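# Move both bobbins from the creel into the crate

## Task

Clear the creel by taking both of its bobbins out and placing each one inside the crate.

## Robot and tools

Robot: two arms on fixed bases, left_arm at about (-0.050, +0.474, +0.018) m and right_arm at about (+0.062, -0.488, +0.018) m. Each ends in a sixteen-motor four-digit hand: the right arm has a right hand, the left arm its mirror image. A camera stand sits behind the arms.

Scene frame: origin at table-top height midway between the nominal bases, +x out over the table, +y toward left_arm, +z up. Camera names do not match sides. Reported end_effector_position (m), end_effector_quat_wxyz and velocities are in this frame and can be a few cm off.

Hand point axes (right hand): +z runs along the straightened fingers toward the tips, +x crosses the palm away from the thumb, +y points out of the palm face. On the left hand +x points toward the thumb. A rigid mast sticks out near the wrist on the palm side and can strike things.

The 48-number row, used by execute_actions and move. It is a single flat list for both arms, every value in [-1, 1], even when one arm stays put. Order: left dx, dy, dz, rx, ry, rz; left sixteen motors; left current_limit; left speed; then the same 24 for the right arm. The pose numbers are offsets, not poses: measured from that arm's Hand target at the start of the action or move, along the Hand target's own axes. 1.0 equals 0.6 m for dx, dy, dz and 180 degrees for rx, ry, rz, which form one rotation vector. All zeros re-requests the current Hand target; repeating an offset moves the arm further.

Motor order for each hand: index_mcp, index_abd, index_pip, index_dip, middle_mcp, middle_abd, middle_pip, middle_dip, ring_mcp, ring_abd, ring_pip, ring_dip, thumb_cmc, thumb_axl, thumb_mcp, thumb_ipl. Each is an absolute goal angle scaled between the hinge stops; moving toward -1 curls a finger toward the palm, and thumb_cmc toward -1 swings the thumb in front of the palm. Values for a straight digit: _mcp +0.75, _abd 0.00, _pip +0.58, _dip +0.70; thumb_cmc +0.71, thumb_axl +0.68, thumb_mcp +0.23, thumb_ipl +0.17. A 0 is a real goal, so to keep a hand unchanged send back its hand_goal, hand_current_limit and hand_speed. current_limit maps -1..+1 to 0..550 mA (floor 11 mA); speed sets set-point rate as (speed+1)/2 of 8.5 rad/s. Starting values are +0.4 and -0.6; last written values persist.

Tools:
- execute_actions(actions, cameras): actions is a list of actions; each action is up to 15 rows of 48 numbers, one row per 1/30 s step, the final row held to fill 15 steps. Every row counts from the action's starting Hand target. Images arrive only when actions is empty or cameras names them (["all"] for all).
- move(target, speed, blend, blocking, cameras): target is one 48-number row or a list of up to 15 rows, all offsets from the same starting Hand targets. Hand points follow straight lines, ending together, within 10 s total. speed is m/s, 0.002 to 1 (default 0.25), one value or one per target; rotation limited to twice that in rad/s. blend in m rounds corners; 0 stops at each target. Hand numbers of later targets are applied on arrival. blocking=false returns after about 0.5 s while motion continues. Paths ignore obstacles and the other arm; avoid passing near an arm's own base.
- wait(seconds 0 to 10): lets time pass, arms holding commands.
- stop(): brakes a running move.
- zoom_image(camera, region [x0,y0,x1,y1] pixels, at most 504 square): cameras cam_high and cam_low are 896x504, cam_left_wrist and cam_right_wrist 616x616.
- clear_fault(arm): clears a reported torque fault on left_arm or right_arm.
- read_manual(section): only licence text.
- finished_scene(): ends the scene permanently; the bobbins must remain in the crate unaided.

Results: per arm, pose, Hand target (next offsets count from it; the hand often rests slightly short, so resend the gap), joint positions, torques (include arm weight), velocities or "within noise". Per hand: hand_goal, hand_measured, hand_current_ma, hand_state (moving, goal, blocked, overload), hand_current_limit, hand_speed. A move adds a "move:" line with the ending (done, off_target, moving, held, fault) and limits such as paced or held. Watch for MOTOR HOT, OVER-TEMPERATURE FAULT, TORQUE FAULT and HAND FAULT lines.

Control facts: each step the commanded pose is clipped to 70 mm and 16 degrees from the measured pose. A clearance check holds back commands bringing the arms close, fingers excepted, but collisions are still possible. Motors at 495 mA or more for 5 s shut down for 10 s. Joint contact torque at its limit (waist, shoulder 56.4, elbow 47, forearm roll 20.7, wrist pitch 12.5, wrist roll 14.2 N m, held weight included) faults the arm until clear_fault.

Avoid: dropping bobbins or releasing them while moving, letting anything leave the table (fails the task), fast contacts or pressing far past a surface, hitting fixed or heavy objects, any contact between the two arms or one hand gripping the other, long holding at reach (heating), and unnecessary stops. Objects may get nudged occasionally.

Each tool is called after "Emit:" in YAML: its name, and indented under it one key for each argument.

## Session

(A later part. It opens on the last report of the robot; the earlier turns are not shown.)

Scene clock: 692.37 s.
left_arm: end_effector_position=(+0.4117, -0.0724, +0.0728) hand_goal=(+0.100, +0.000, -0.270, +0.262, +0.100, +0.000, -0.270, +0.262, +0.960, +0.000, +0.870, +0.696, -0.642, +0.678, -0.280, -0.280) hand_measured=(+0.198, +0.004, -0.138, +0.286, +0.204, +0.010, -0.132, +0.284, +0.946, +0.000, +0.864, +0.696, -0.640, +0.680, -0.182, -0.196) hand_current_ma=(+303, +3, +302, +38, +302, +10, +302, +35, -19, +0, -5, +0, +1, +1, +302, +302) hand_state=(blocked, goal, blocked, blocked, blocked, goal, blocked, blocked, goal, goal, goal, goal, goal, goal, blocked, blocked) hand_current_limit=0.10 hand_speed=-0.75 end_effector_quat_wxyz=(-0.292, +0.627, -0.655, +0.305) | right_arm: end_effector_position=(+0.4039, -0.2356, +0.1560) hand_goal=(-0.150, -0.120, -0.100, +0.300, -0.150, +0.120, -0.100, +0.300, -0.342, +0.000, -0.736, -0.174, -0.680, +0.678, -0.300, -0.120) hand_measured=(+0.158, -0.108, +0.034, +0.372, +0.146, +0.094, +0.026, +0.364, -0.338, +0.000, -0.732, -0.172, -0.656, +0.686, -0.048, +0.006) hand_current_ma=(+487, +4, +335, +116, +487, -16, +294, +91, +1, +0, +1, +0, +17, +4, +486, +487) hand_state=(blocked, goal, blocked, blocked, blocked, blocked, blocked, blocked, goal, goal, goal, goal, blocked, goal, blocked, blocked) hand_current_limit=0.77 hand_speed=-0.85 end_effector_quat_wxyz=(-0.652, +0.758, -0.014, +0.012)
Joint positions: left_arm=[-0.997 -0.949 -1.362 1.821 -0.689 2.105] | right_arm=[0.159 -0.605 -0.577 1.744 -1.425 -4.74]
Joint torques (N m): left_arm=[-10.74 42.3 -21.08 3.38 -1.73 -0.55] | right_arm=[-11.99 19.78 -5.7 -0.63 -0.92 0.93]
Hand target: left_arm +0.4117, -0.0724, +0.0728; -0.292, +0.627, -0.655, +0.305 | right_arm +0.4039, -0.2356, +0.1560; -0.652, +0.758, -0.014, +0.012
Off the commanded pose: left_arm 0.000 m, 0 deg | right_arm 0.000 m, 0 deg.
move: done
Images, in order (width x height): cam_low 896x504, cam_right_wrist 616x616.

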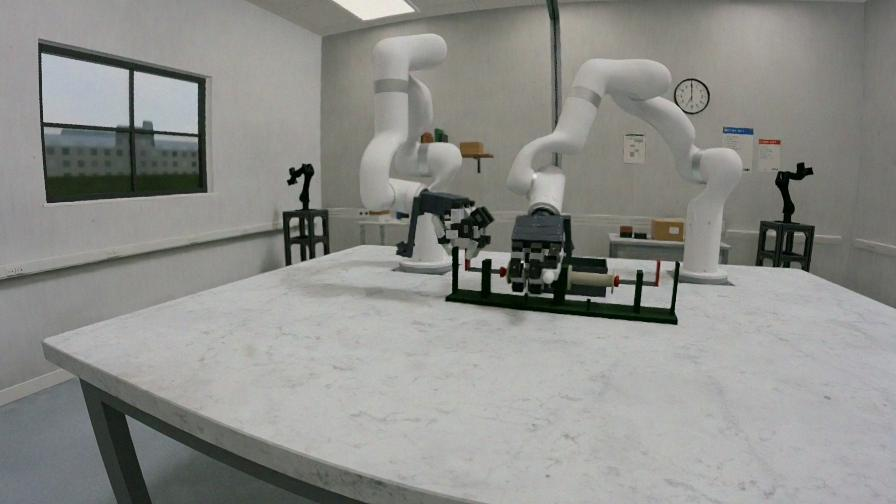

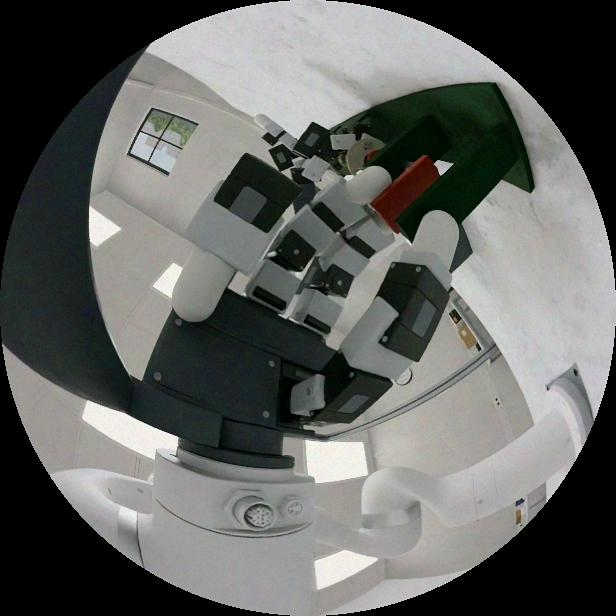

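Emit:
move:
  target: [0,0,0,0,0,0,0.1,0,-0.27,0.261,0.1,0,-0.27,0.261,0.959,0,0.869,0.696,-0.643,0.678,-0.28,-0.28,0.1,-0.75,0,0,0,0,0,0,-0.3,-0.12,-0.25,0.25,-0.3,0.12,-0.25,0.25,-0.342,0,-0.737,-0.174,-0.68,0.678,-0.35,-0.15,1.0,-0.7]
  speed: 0.03
  cameras: ["cam_low"]

Emit:
move:
  target: [0,0,0,0,0,0,0.1,0,-0.27,0.261,0.1,0,-0.27,0.261,0.959,0,0.869,0.696,-0.643,0.678,-0.28,-0.28,0.1,-0.75,0,0,0,0,0,0,-0.3,-0.12,-0.25,0.25,-0.3,0.12,-0.25,0.25,-0.342,0,-0.737,-0.174,-0.68,0.678,-0.35,-0.15,0.75,-0.7]
  speed: 0.03
  cameras: ["cam_low","cam_right_wrist"]

Emit:
zoom_image:
  camera: "cam_low"
  region: [430, 210, 530, 320]

Emit:
zoom_image:
  camera: "cam_right_wrist"
  region: [330, 80, 560, 300]

Scene clock: 725.47 s.
left_arm: end_effector_position=(+0.4117, -0.0724, +0.0728) hand_goal=(+0.100, +0.000, -0.270, +0.262, +0.100, +0.000, -0.270, +0.262, +0.960, +0.000, +0.870, +0.696, -0.642, +0.678, -0.280, -0.280) hand_measured=(+0.198, +0.004, -0.138, +0.286, +0.204, +0.010, -0.132, +0.284, +0.946, +0.000, +0.864, +0.696, -0.640, +0.680, -0.182, -0.196) hand_current_ma=(+302, +3, +303, +38, +303, +10, +302, +35, -19, +0, -5, +0, +1, +1, +302, +302) hand_state=(blocked, goal, blocked, blocked, blocked, goal, blocked, blocked, goal, goal, goal, goal, goal, goal, blocked, blocked) hand_current_limit=0.10 hand_speed=-0.75 end_effector_quat_wxyz=(-0.292, +0.627, -0.655, +0.305) | right_arm: end_effector_position=(+0.4039, -0.2356, +0.1560) hand_goal=(-0.300, -0.120, -0.250, +0.250, -0.300, +0.120, -0.250, +0.250, -0.342, +0.000, -0.736, -0.174, -0.680, +0.678, -0.350, -0.150) hand_measured=(+0.162, -0.104, -0.074, +0.340, +0.012, +0.088, -0.186, +0.276, -0.338, +0.000, -0.732, -0.172, -0.652, +0.692, -0.048, +0.002) hand_current_ma=(+550, +6, +529, +171, +550, -22, +91, +20, +1, +0, +1, +0, +23, +9, +550, +550) hand_state=(blocked, goal, blocked, blocked, blocked, blocked, blocked, blocked, goal, goal, goal, goal, blocked, goal, blocked, blocked) hand_current_limit=1.00 hand_speed=-0.70 end_effector_quat_wxyz=(-0.652, +0.758, -0.014, +0.012)
Joint positions: left_arm=[-0.997 -0.949 -1.362 1.821 -0.689 2.105] | right_arm=[0.159 -0.605 -0.577 1.744 -1.425 -4.74]
Joint torques (N m): left_arm=[-20.07 43.13 -21.17 3.28 0.29 1.04] | right_arm=[7.17 34.55 -5.77 -1.4 -3.77 -0.04]
Hand target: left_arm +0.4117, -0.0724, +0.0728; -0.292, +0.627, -0.655, +0.305 | right_arm +0.4039, -0.2356, +0.1560; -0.652, +0.758, -0.014, +0.012
Off the commanded pose: left_arm 0.000 m, 0 deg | right_arm 0.000 m, 0 deg.
move: done
Images, in order (width x height): cam_low 896x504.

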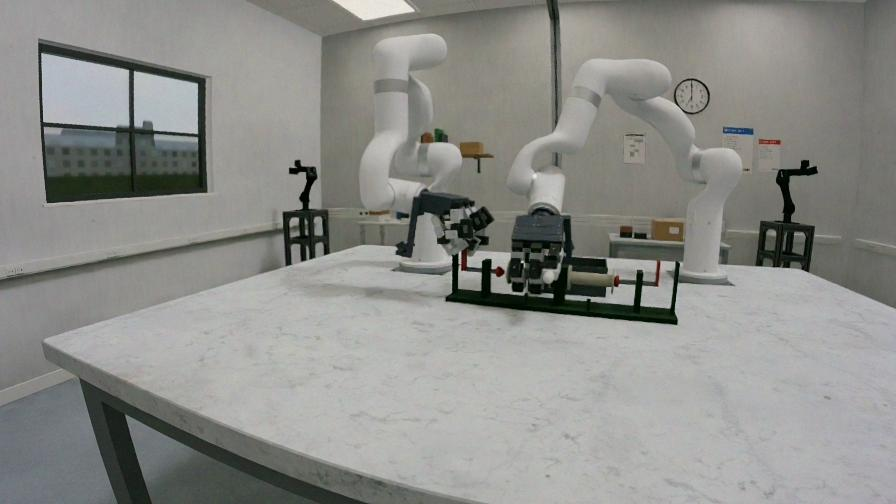

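Scene clock: 725.97 s.
left_arm: end_effector_position=(+0.4117, -0.0724, +0.0728) hand_goal=(+0.100, +0.000, -0.270, +0.262, +0.100, +0.000, -0.270, +0.262, +0.960, +0.000, +0.870, +0.696, -0.642, +0.678, -0.280, -0.280) hand_measured=(+0.198, +0.004, -0.138, +0.286, +0.204, +0.010, -0.132, +0.284, +0.946, +0.000, +0.864, +0.696, -0.640, +0.680, -0.182, -0.196) hand_current_ma=(+302, +3, +303, +38, +303, +10, +302, +35, -19, +0, -5, +0, +1, +1, +303, +302) hand_state=(blocked, goal, blocked, blocked, blocked, goal, blocked, blocked, goal, goal, goal, goal, goal, goal, blocked, blocked) hand_current_limit=0.10 hand_speed=-0.75 end_effector_quat_wxyz=(-0.292, +0.627, -0.655, +0.305) | right_arm: end_effector_position=(+0.4039, -0.2356, +0.1560) hand_goal=(-0.300, -0.120, -0.250, +0.250, -0.300, +0.120, -0.250, +0.250, -0.342, +0.000, -0.736, -0.174, -0.680, +0.678, -0.350, -0.150) hand_measured=(+0.162, -0.104, -0.074, +0.340, +0.012, +0.088, -0.186, +0.276, -0.338, +0.000, -0.732, -0.172, -0.652, +0.692, -0.048, +0.002) hand_current_ma=(+481, +6, +481, +171, +481, -22, +91, +20, +1, +0, +1, +0, +23, +9, +481, +481) hand_state=(blocked, goal, blocked, blocked, blocked, blocked, blocked, blocked, goal, goal, goal, goal, blocked, goal, blocked, blocked) hand_current_limit=0.75 hand_speed=-0.70 end_effector_quat_wxyz=(-0.652, +0.758, -0.014, +0.012)
Joint positions: left_arm=[-0.997 -0.949 -1.362 1.821 -0.689 2.105] | right_arm=[0.159 -0.605 -0.577 1.744 -1.425 -4.74]
Joint torques (N m): left_arm=[-17.78 43.56 -21.28 2.8 0.45 1.2] | right_arm=[7.77 33.49 -5.82 -1.46 -3 -0.02]
Hand target: left_arm +0.4117, -0.0724, +0.0728; -0.292, +0.627, -0.655, +0.305 | right_arm +0.4039, -0.2356, +0.1560; -0.652, +0.758, -0.014, +0.012
Off the commanded pose: left_arm 0.000 m, 0 deg | right_arm 0.000 m, 0 deg.
move: done
Images, in order (width x height): cam_low 896x504, cam_right_wrist 616x616.

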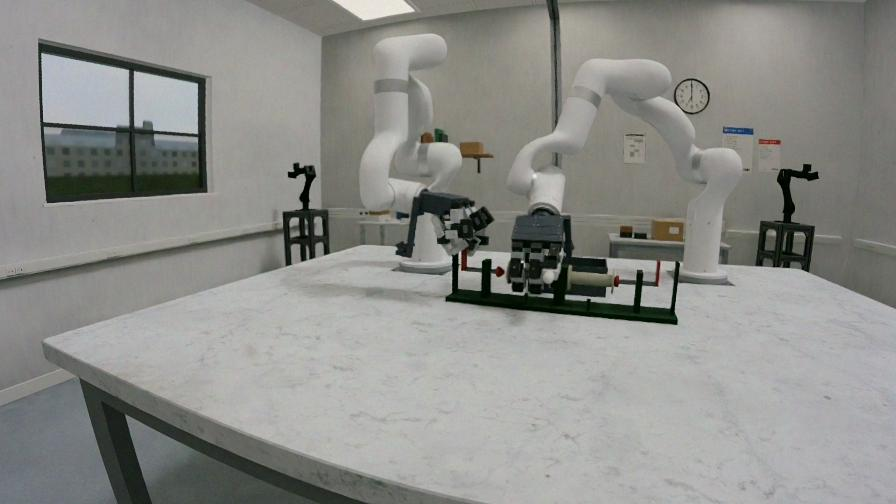

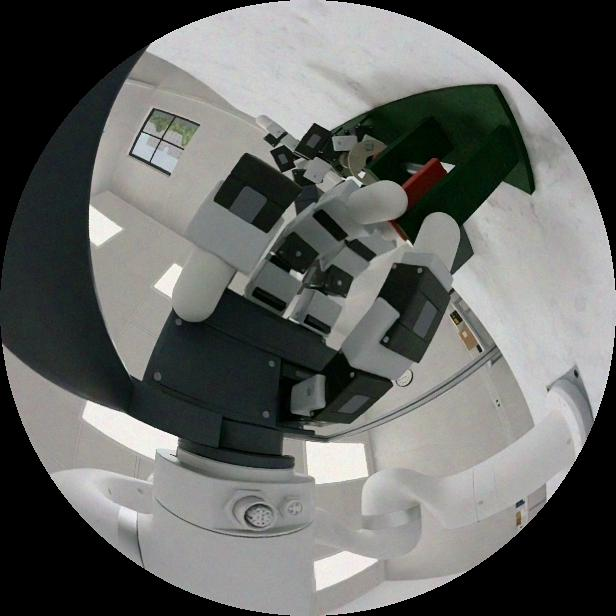

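Scaled by 4.582.

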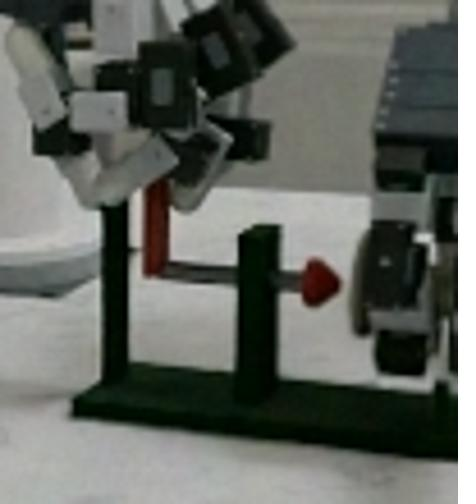

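Scaled by 2.191 from the camera's 616x616 image, which has a finer 880x880 frame.

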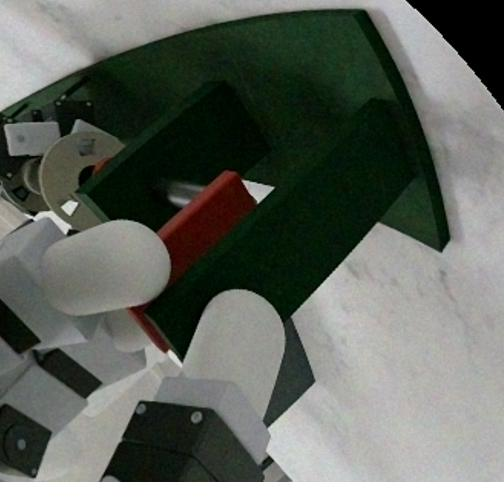

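Emit:
move:
  target: [0.0105,-0.013,-0.0103,0.0029,0.0429,-0.051,0.1,0,-0.27,0.261,0.1,0,-0.27,0.261,0.959,0,0.869,0.696,-0.643,0.678,-0.28,-0.28,0.25,-0.75,0,0,0,0,0,0,-0.3,-0.12,-0.25,0.25,-0.3,0.12,-0.25,0.25,-0.342,0,-0.737,-0.174,-0.68,0.678,-0.35,-0.15,0.75,-0.7]
  speed: 0.03
  cameras: ["cam_low","cam_left_wrist","cam_high"]

Emit:
zoom_image:
  camera: "cam_low"
  region: [430, 190, 600, 320]

Emit:
zoom_image:
  camera: "cam_left_wrist"
  region: [120, 60, 420, 320]

Scene clock: 745.03 s.
left_arm: end_effector_position=(+0.4116, -0.0787, +0.0828) hand_goal=(+0.100, +0.000, -0.270, +0.262, +0.100, +0.000, -0.270, +0.262, +0.960, +0.000, +0.870, +0.696, -0.642, +0.678, -0.280, -0.280) hand_measured=(+0.198, +0.008, -0.180, +0.280, +0.204, +0.016, -0.168, +0.278, +0.946, +0.000, +0.864, +0.696, -0.638, +0.684, -0.182, -0.214) hand_current_ma=(+316, +8, +258, +27, +344, +20, +303, +24, -19, +0, -5, +0, +4, +7, +344, +254) hand_state=(blocked, goal, blocked, goal, blocked, goal, blocked, goal, goal, goal, goal, goal, goal, goal, blocked, blocked) hand_current_limit=0.25 hand_speed=-0.75 end_effector_quat_wxyz=(-0.225, +0.654, -0.620, +0.371) | right_arm: end_effector_position=(+0.4039, -0.2356, +0.1560) hand_goal=(-0.300, -0.120, -0.250, +0.250, -0.300, +0.120, -0.250, +0.250, -0.342, +0.000, -0.736, -0.174, -0.680, +0.678, -0.350, -0.150) hand_measured=(+0.162, -0.104, -0.074, +0.340, +0.012, +0.088, -0.186, +0.276, -0.338, +0.000, -0.732, -0.172, -0.652, +0.692, -0.048, +0.002) hand_current_ma=(+481, +6, +481, +171, +481, -22, +91, +20, +1, +0, +1, +0, +23, +9, +481, +481) hand_state=(blocked, goal, blocked, blocked, blocked, blocked, blocked, blocked, goal, goal, goal, goal, blocked, goal, blocked, blocked) hand_current_limit=0.75 hand_speed=-0.70 end_effector_quat_wxyz=(-0.652, +0.758, -0.014, +0.012)
Joint positions: left_arm=[-0.963 -0.899 -1.259 2.128 -0.663 1.695] | right_arm=[0.159 -0.605 -0.577 1.744 -1.425 -4.74]
Joint torques (N m): left_arm=[24.6 60.25 -10.96 2.71 -5.94 -1.57] | right_arm=[10.57 26.62 -6.14 -1.69 0.15 -0.63]
Hand target: left_arm +0.4117, -0.0787, +0.0828; -0.225, +0.654, -0.620, +0.371 | right_arm +0.4039, -0.2356, +0.1560; -0.652, +0.758, -0.014, +0.012
Off the commanded pose: left_arm 0.000 m, 0 deg | right_arm 0.000 m, 0 deg.
move: done
Images, in order (width x height): cam_high 896x504, cam_low 896x504, cam_left_wrist 616x616.

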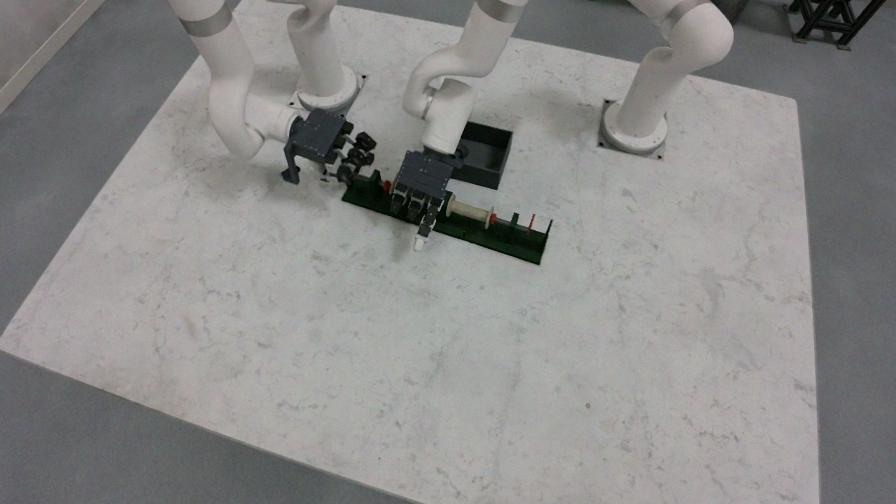

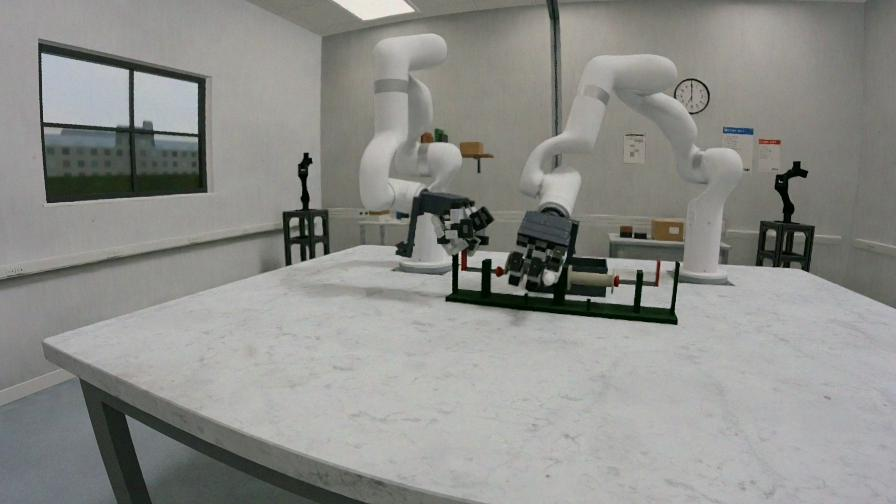

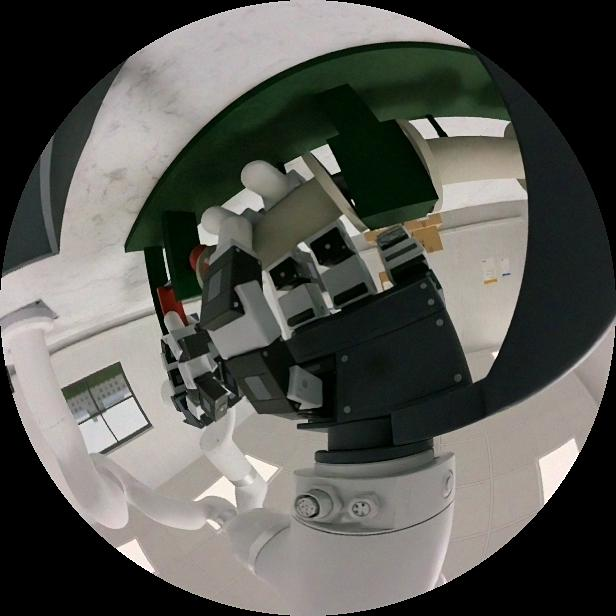

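Scaled by 2.965.

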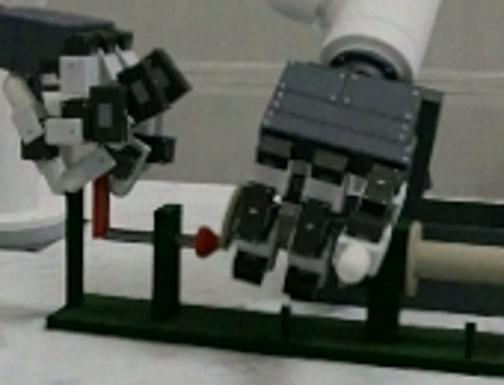

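Scaled by 1.680 from the camera's 616x616 image, which has a finer 880x880 frame.

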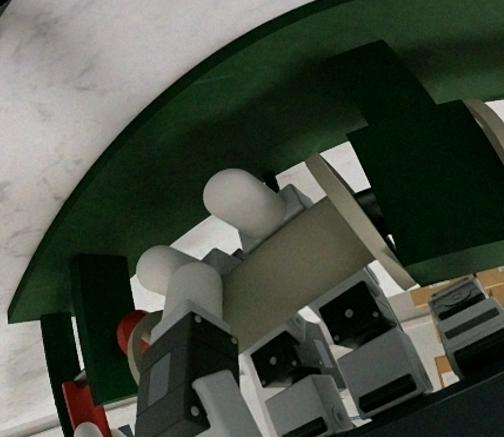

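Emit:
move:
  target:
    - [0.0107,-0.0142,-0.0113,0.0024,0.0358,-0.0425,0.1,0,-0.27,0.261,0.1,0,-0.27,0.261,0.959,0,0.869,0.696,-0.643,0.678,-0.28,-0.28,0.25,-0.75,0,0,0,0,0,0,-0.3,-0.12,-0.25,0.25,-0.3,0.12,-0.25,0.25,-0.342,0,-0.737,-0.174,-0.68,0.678,-0.35,-0.15,0.75,-0.7]
    - [0.0302,-0.0612,-0.0498,0.0024,0.0358,-0.0425,0.1,0,-0.27,0.261,0.1,0,-0.27,0.261,0.959,0,0.869,0.696,-0.643,0.678,-0.28,-0.28,0.25,-0.75,0,0,0,0,0,0,-0.3,-0.12,-0.25,0.25,-0.3,0.12,-0.25,0.25,-0.342,0,-0.737,-0.174,-0.68,0.678,-0.35,-0.15,0.75,-0.7]
  speed: 0.03
  cameras: ["cam_low","cam_left_wrist","cam_high"]

Emit:
zoom_image:
  camera: "cam_low"
  region: [430, 190, 600, 320]

Emit:
zoom_image:
  camera: "cam_left_wrist"
  region: [120, 60, 420, 320]

Scene clock: 763.77 s.
left_arm: end_effector_position=(+0.4116, -0.0866, +0.1328) hand_goal=(+0.100, +0.000, -0.270, +0.262, +0.100, +0.000, -0.270, +0.262, +0.960, +0.000, +0.870, +0.696, -0.642, +0.678, -0.280, -0.280) hand_measured=(+0.152, +0.004, -0.228, +0.268, +0.114, -0.002, -0.258, +0.266, +0.946, +0.000, +0.864, +0.696, -0.638, +0.686, -0.200, -0.242) hand_current_ma=(+129, +3, +89, +6, +19, +0, +15, +2, -19, +0, -5, +0, +4, +10, +312, +116) hand_state=(blocked, goal, blocked, goal, goal, goal, goal, goal, goal, goal, goal, goal, goal, goal, blocked, blocked) hand_current_limit=0.25 hand_speed=-0.75 end_effector_quat_wxyz=(-0.167, +0.671, -0.585, +0.424) | right_arm: end_effector_position=(+0.4039, -0.2356, +0.1560) hand_goal=(-0.300, -0.120, -0.250, +0.250, -0.300, +0.120, -0.250, +0.250, -0.342, +0.000, -0.736, -0.174, -0.680, +0.678, -0.350, -0.150) hand_measured=(+0.162, -0.106, -0.074, +0.340, +0.012, +0.088, -0.186, +0.276, -0.338, +0.000, -0.732, -0.172, -0.652, +0.692, -0.048, +0.002) hand_current_ma=(+481, +6, +481, +171, +481, -21, +91, +20, +1, +0, +1, +0, +23, +9, +481, +481) hand_state=(blocked, goal, blocked, blocked, blocked, blocked, blocked, blocked, goal, goal, goal, goal, blocked, goal, blocked, blocked) hand_current_limit=0.75 hand_speed=-0.70 end_effector_quat_wxyz=(-0.652, +0.758, -0.014, +0.012)
Joint positions: left_arm=[-0.938 -0.797 -1.175 2.325 -0.653 1.43] | right_arm=[0.159 -0.605 -0.577 1.744 -1.425 -4.74]
Joint torques (N m): left_arm=[-21.97 55.05 -10.23 -0.99 1.21 1.73] | right_arm=[10.27 19.13 -6.51 -1.5 0.2 -0.61]
Hand target: left_arm +0.4117, -0.0866, +0.1328; -0.167, +0.671, -0.585, +0.424 | right_arm +0.4039, -0.2356, +0.1560; -0.652, +0.758, -0.014, +0.012
Off the commanded pose: left_arm 0.000 m, 0 deg | right_arm 0.000 m, 0 deg.
move: done
Images, in order (width x height): cam_high 896x504, cam_low 896x504, cam_left_wrist 616x616.

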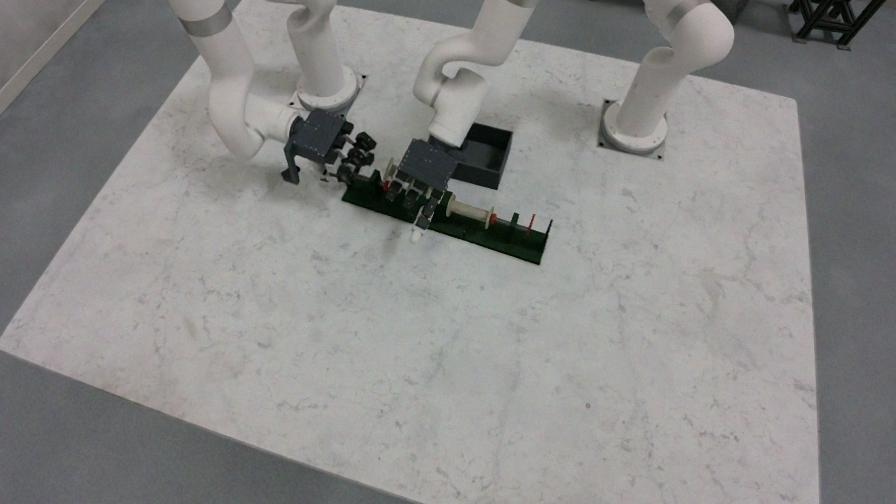

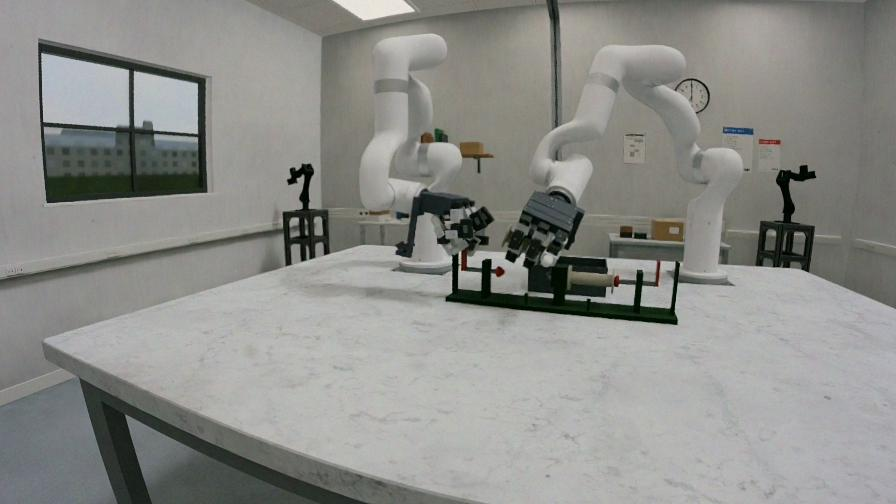

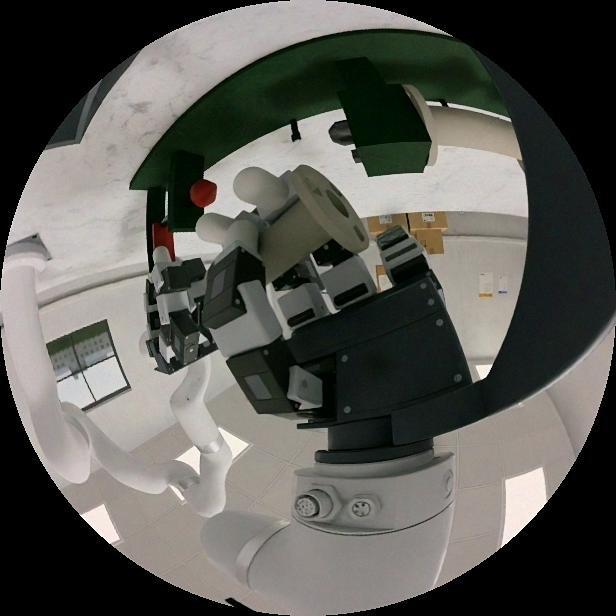

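Scaled by 2.965.

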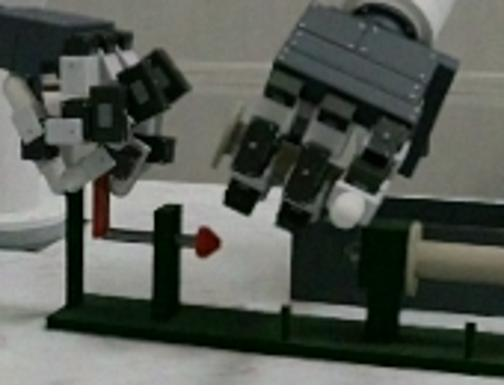

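Scaled by 1.680 from the camera's 616x616 image, which has a finer 880x880 frame.

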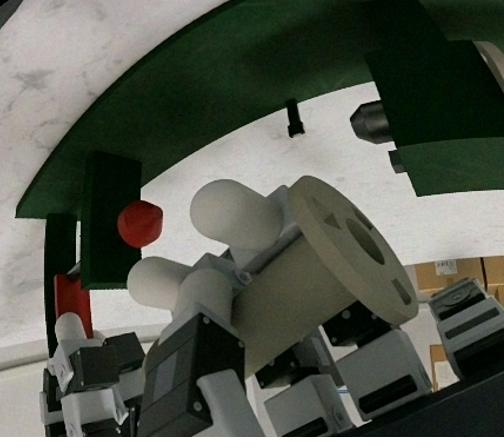

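Emit:
move:
  target:
    - [0.0035,-0.109,-0.0917,0,0,0,0.03,0,-0.33,0.261,0.03,0,-0.33,0.261,0.959,0,0.869,0.696,-0.643,0.678,-0.30,-0.30,0.2,-0.75,0,0,0,0,0,0,0.26,-0.12,0.139,0.3,0.26,0.12,0.139,0.3,-0.342,0,-0.737,-0.174,-0.643,0.678,0.112,0.005,0.5,-0.94]
    - [-0.0752,0.061,-0.3515,-0.0054,-0.0786,0.0934,0.03,0,-0.33,0.261,0.03,0,-0.33,0.261,0.959,0,0.869,0.696,-0.643,0.678,-0.30,-0.30,0.2,-0.75,0,-0.165,-0.025,0,0,0,0.26,-0.12,0.139,0.3,0.26,0.12,0.139,0.3,-0.342,0,-0.737,-0.174,-0.643,0.678,0.112,0.005,0.4,-0.7]
    - [-0.1405,0.187,-0.2492,-0.0054,-0.0786,0.0934,0.03,0,-0.33,0.261,0.03,0,-0.33,0.261,0.959,0,0.869,0.696,-0.643,0.678,-0.30,-0.30,0.2,-0.75,0,-0.165,-0.025,0,0,0,0.26,-0.12,0.139,0.3,0.26,0.12,0.139,0.3,-0.342,0,-0.737,-0.174,-0.643,0.678,0.112,0.005,0.4,-0.7]
  speed: [0.06,0.12,0.08]
  cameras: ["all"]

Emit:
zoom_image:
  camera: "cam_high"
  region: [330, 70, 570, 270]

Emit:
zoom_image:
  camera: "cam_left_wrist"
  region: [100, 40, 440, 340]

Scene clock: 792.10 s.
left_arm: end_effector_position=(+0.2288, +0.0029, +0.1079) hand_goal=(+0.030, +0.000, -0.330, +0.262, +0.030, +0.000, -0.330, +0.262, +0.960, +0.000, +0.870, +0.696, -0.642, +0.678, -0.300, -0.300) hand_measured=(+0.152, +0.004, -0.242, +0.268, +0.042, -0.002, -0.318, +0.266, +0.946, +0.000, +0.864, +0.696, -0.640, +0.684, -0.200, -0.252) hand_current_ma=(+330, +3, +245, +6, +18, +0, +16, +2, -19, +0, -5, +0, +1, +8, +330, +163) hand_state=(blocked, goal, blocked, goal, goal, goal, goal, goal, goal, goal, goal, goal, goal, goal, blocked, blocked) hand_current_limit=0.20 hand_speed=-0.75 end_effector_quat_wxyz=(-0.292, +0.627, -0.655, +0.305) | right_arm: end_effector_position=(+0.4038, -0.2356, +0.2561) hand_goal=(+0.260, -0.120, +0.140, +0.300, +0.260, +0.120, +0.140, +0.300, -0.342, +0.000, -0.736, -0.174, -0.642, +0.678, +0.112, +0.006) hand_measured=(+0.256, -0.112, +0.138, +0.302, +0.240, +0.100, +0.132, +0.296, -0.338, +0.000, -0.732, -0.172, -0.640, +0.680, +0.110, +0.008) hand_current_ma=(-1, +2, +0, +0, -13, -10, -2, -1, +1, +0, +1, +0, +0, +0, +0, +1) hand_state=(goal, goal, goal, goal, goal, blocked, goal, goal, goal, goal, goal, goal, goal, goal, goal, goal) hand_current_limit=0.40 hand_speed=-0.70 end_effector_quat_wxyz=(-0.652, +0.758, -0.014, +0.012)
Joint positions: left_arm=[-1.23 -0.636 -0.863 1.776 -0.803 1.863] | right_arm=[0.159 -0.306 -0.534 1.701 -1.387 -4.484]
Joint torques (N m): left_arm=[-12.42 26.02 -17.88 2.95 -4.05 -1.73] | right_arm=[-11.86 31.49 -10.02 -2.01 0.62 1]
Hand target: left_arm +0.2289, +0.0029, +0.1079; -0.292, +0.627, -0.655, +0.305 | right_arm +0.4038, -0.2356, +0.2562; -0.652, +0.758, -0.014, +0.012
Off the commanded pose: left_arm 0.000 m, 0 deg | right_arm 0.000 m, 0 deg.
move: done

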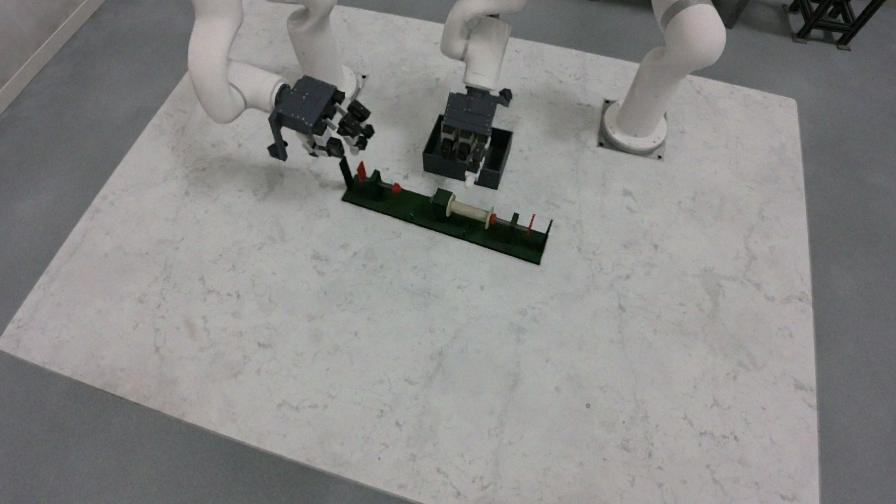

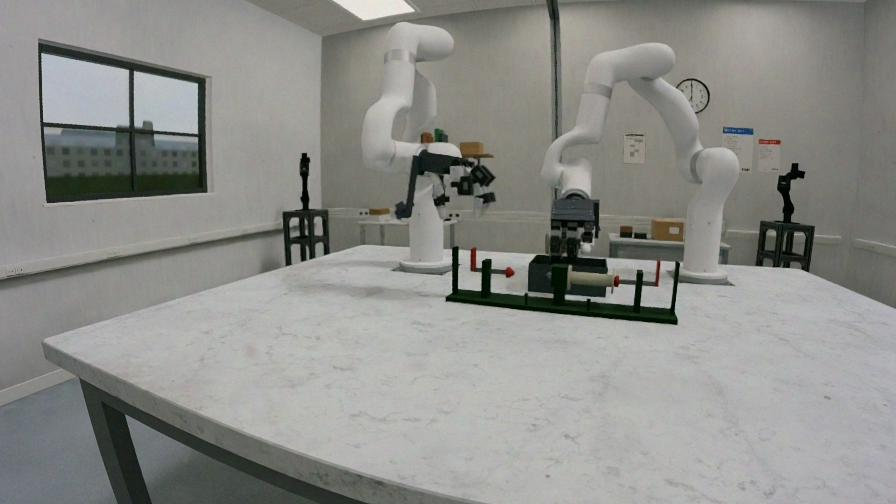

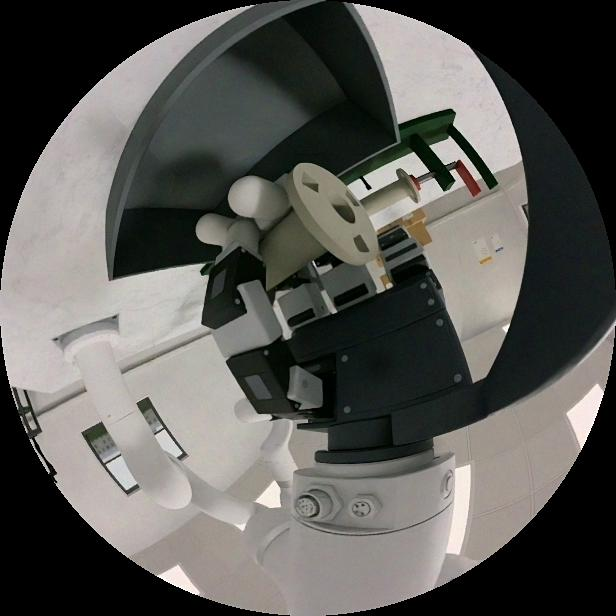

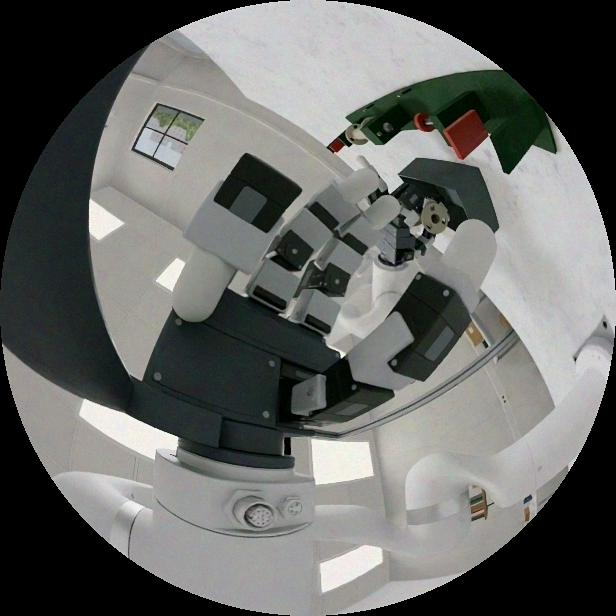

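Scaled by 2.100.

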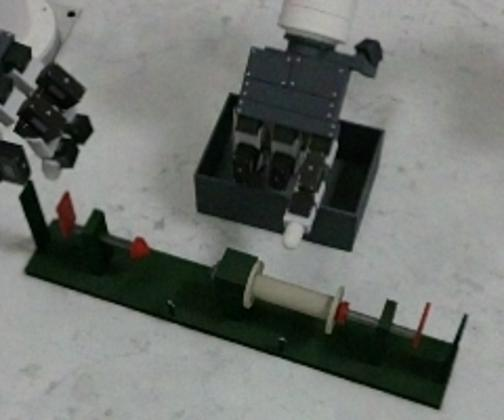

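Scaled by 1.482 from the camera's 616x616 image, which has a finer 880x880 frame.

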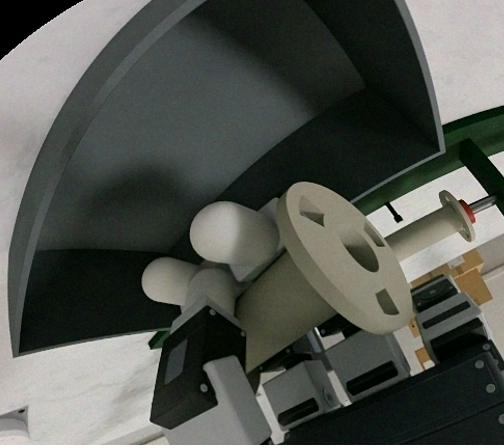

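Emit:
zoom_image:
  camera: "cam_low"
  region: [510, 180, 640, 310]

Emit:
zoom_image:
  camera: "cam_right_wrist"
  region: [340, 120, 520, 290]

Scaled by 3.877.

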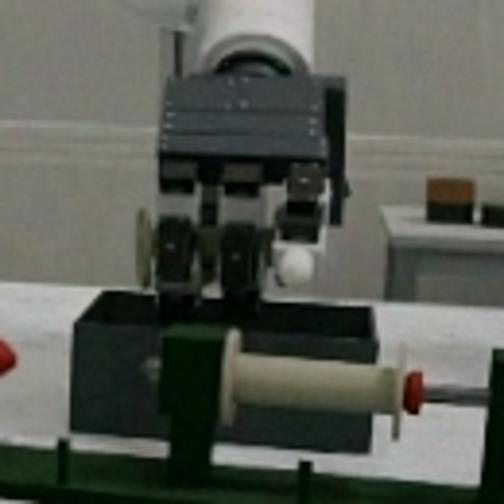

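Scaled by 2.800 from the camera's 616x616 image, which has a finer 880x880 frame.

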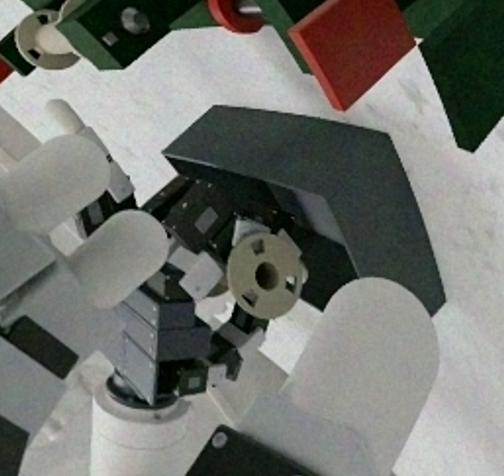

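Emit:
move:
  target: [0.0008,0.0922,0.0537,0,0,0,0.03,0,-0.33,0.261,0.03,0,-0.33,0.261,0.959,0,0.869,0.696,-0.643,0.678,-0.30,-0.30,0.2,-0.75,-0.0047,-0.0913,0.1142,-0.1366,0.4622,0.2089,0.411,0,-0.007,0.406,0.411,0,-0.007,0.406,0.959,0,0.869,0.696,-0.643,0.678,-0.056,-0.049,0.4,-0.6]
  speed: 0.06
  cameras: ["all"]

Emit:
zoom_image:
  camera: "cam_high"
  region: [330, 70, 570, 270]

Emit:
zoom_image:
  camera: "cam_left_wrist"
  region: [100, 40, 440, 340]

Scene clock: 838.87 s.
left_arm: end_effector_position=(+0.2209, +0.0030, +0.0622) hand_goal=(+0.030, +0.000, -0.330, +0.262, +0.030, +0.000, -0.330, +0.262, +0.960, +0.000, +0.870, +0.696, -0.642, +0.678, -0.300, -0.300) hand_measured=(+0.230, +0.004, -0.308, +0.264, +0.240, -0.002, -0.320, +0.266, +0.946, +0.000, +0.864, +0.696, -0.640, +0.680, -0.256, -0.278) hand_current_ma=(+330, +3, +36, +1, +330, +0, +13, +2, -19, +0, -5, +0, +1, +2, +135, +54) hand_state=(blocked, goal, blocked, goal, blocked, goal, goal, goal, goal, goal, goal, goal, goal, goal, blocked, blocked) hand_current_limit=0.20 hand_speed=-0.75 end_effector_quat_wxyz=(-0.292, +0.627, -0.655, +0.305) | right_arm: end_effector_position=(+0.4039, -0.1805, +0.2880) hand_goal=(+0.412, +0.000, -0.006, +0.406, +0.412, +0.000, -0.006, +0.406, +0.960, +0.000, +0.870, +0.696, -0.642, +0.678, -0.056, -0.048) hand_measured=(+0.402, -0.004, -0.004, +0.404, +0.402, +0.002, -0.004, +0.404, +0.936, +0.000, +0.862, +0.694, -0.640, +0.680, -0.054, -0.046) hand_current_ma=(-5, +0, +0, +0, -5, +0, +0, +0, -18, +0, -2, +0, +0, +0, +0, +1) hand_state=(goal, goal, goal, goal, goal, goal, goal, goal, blocked, goal, goal, goal, goal, goal, goal, goal) hand_current_limit=0.40 hand_speed=-0.60 end_effector_quat_wxyz=(-0.423, +0.713, -0.507, +0.238)
Joint positions: left_arm=[-1.246 -0.741 -0.88 1.841 -0.826 1.747] | right_arm=[0.796 0.067 -0.446 3.696 -0.545 -4.916]
Joint torques (N m): left_arm=[-21.44 16.77 -11.55 2.05 -0.52 -1.22] | right_arm=[11.87 4.81 -19.31 2.34 0.69 -1.18]
Hand target: left_arm +0.2209, +0.0030, +0.0622; -0.292, +0.627, -0.655, +0.305 (not the last commanded pose) | right_arm +0.4039, -0.1805, +0.2880; -0.423, +0.712, -0.507, +0.238 (not the last commanded pose)
Off the commanded pose: left_arm 0.018 m, 0 deg | right_arm 0.024 m, 26 deg.
move: off_target (left_arm, right_arm; path cut at 10 s)

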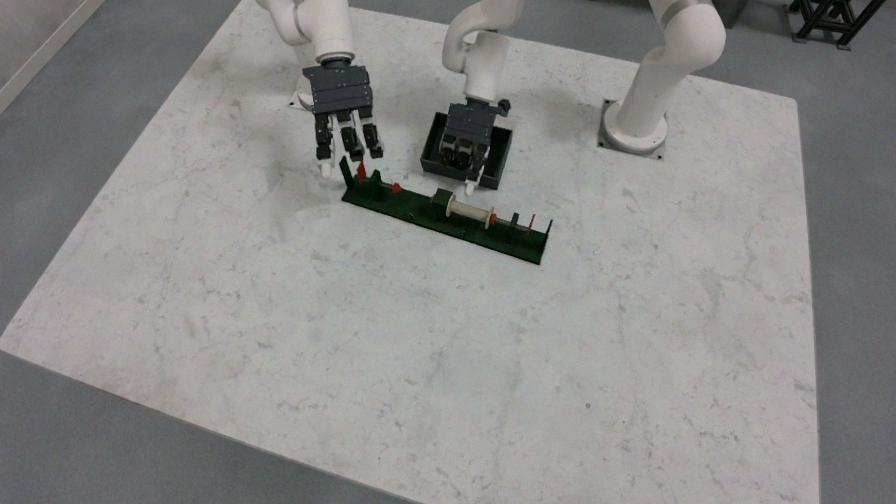

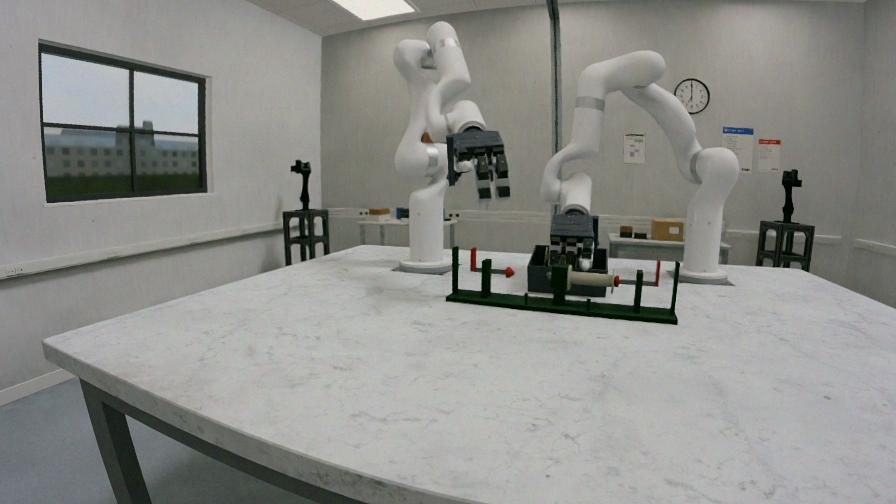

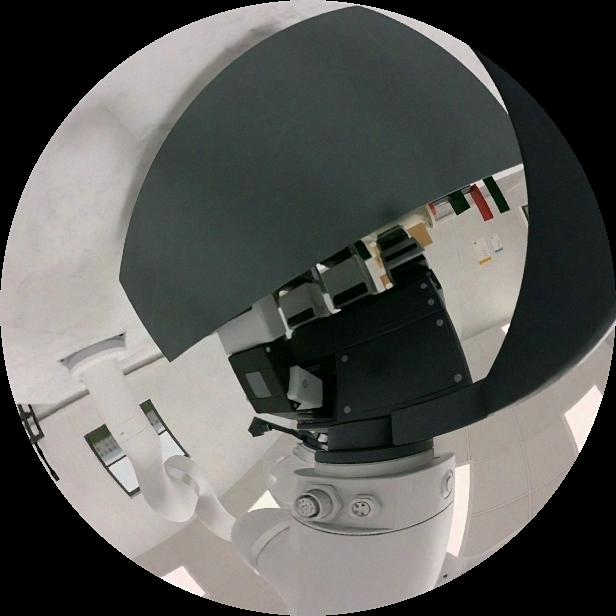

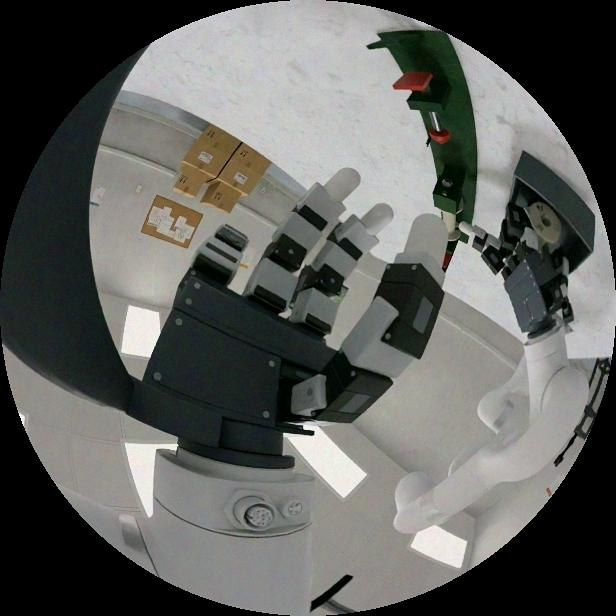

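Scaled by 2.100.

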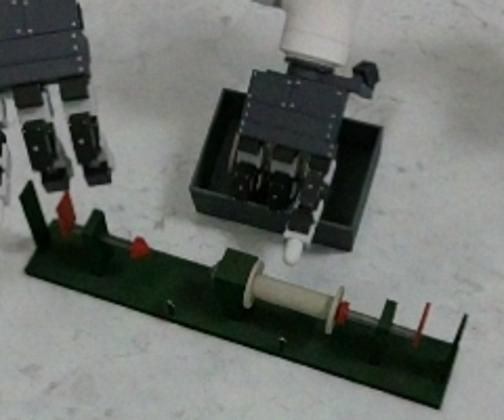

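Scaled by 1.482 from the camera's 616x616 image, which has a finer 880x880 frame.

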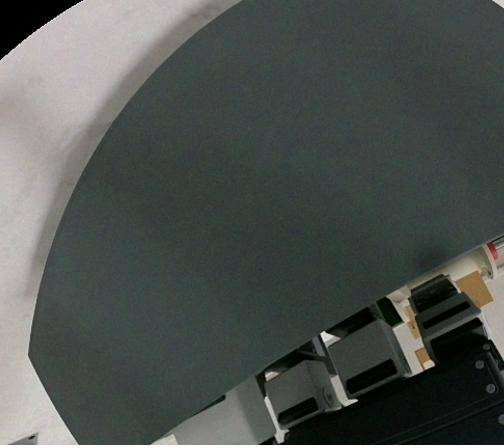

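Emit:
zoom_image:
  camera: "cam_low"
  region: [510, 190, 640, 310]

Emit:
zoom_image:
  camera: "cam_high"
  region: [400, 80, 530, 210]

Emit:
zoom_image:
  camera: "cam_right_wrist"
  region: [440, 130, 616, 360]

Scaled by 3.877.

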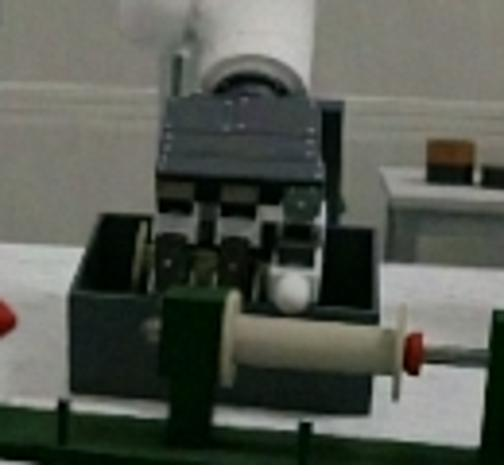

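Scaled by 3.877.

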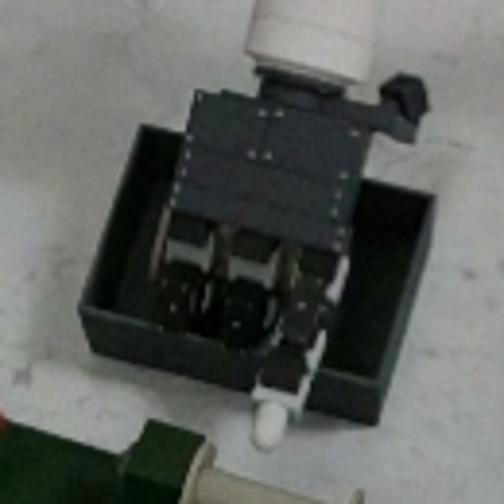

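Scaled by 2.191 from the camera's 616x616 image, which has a finer 880x880 frame.

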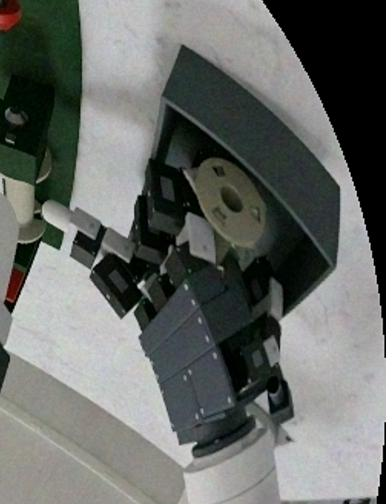

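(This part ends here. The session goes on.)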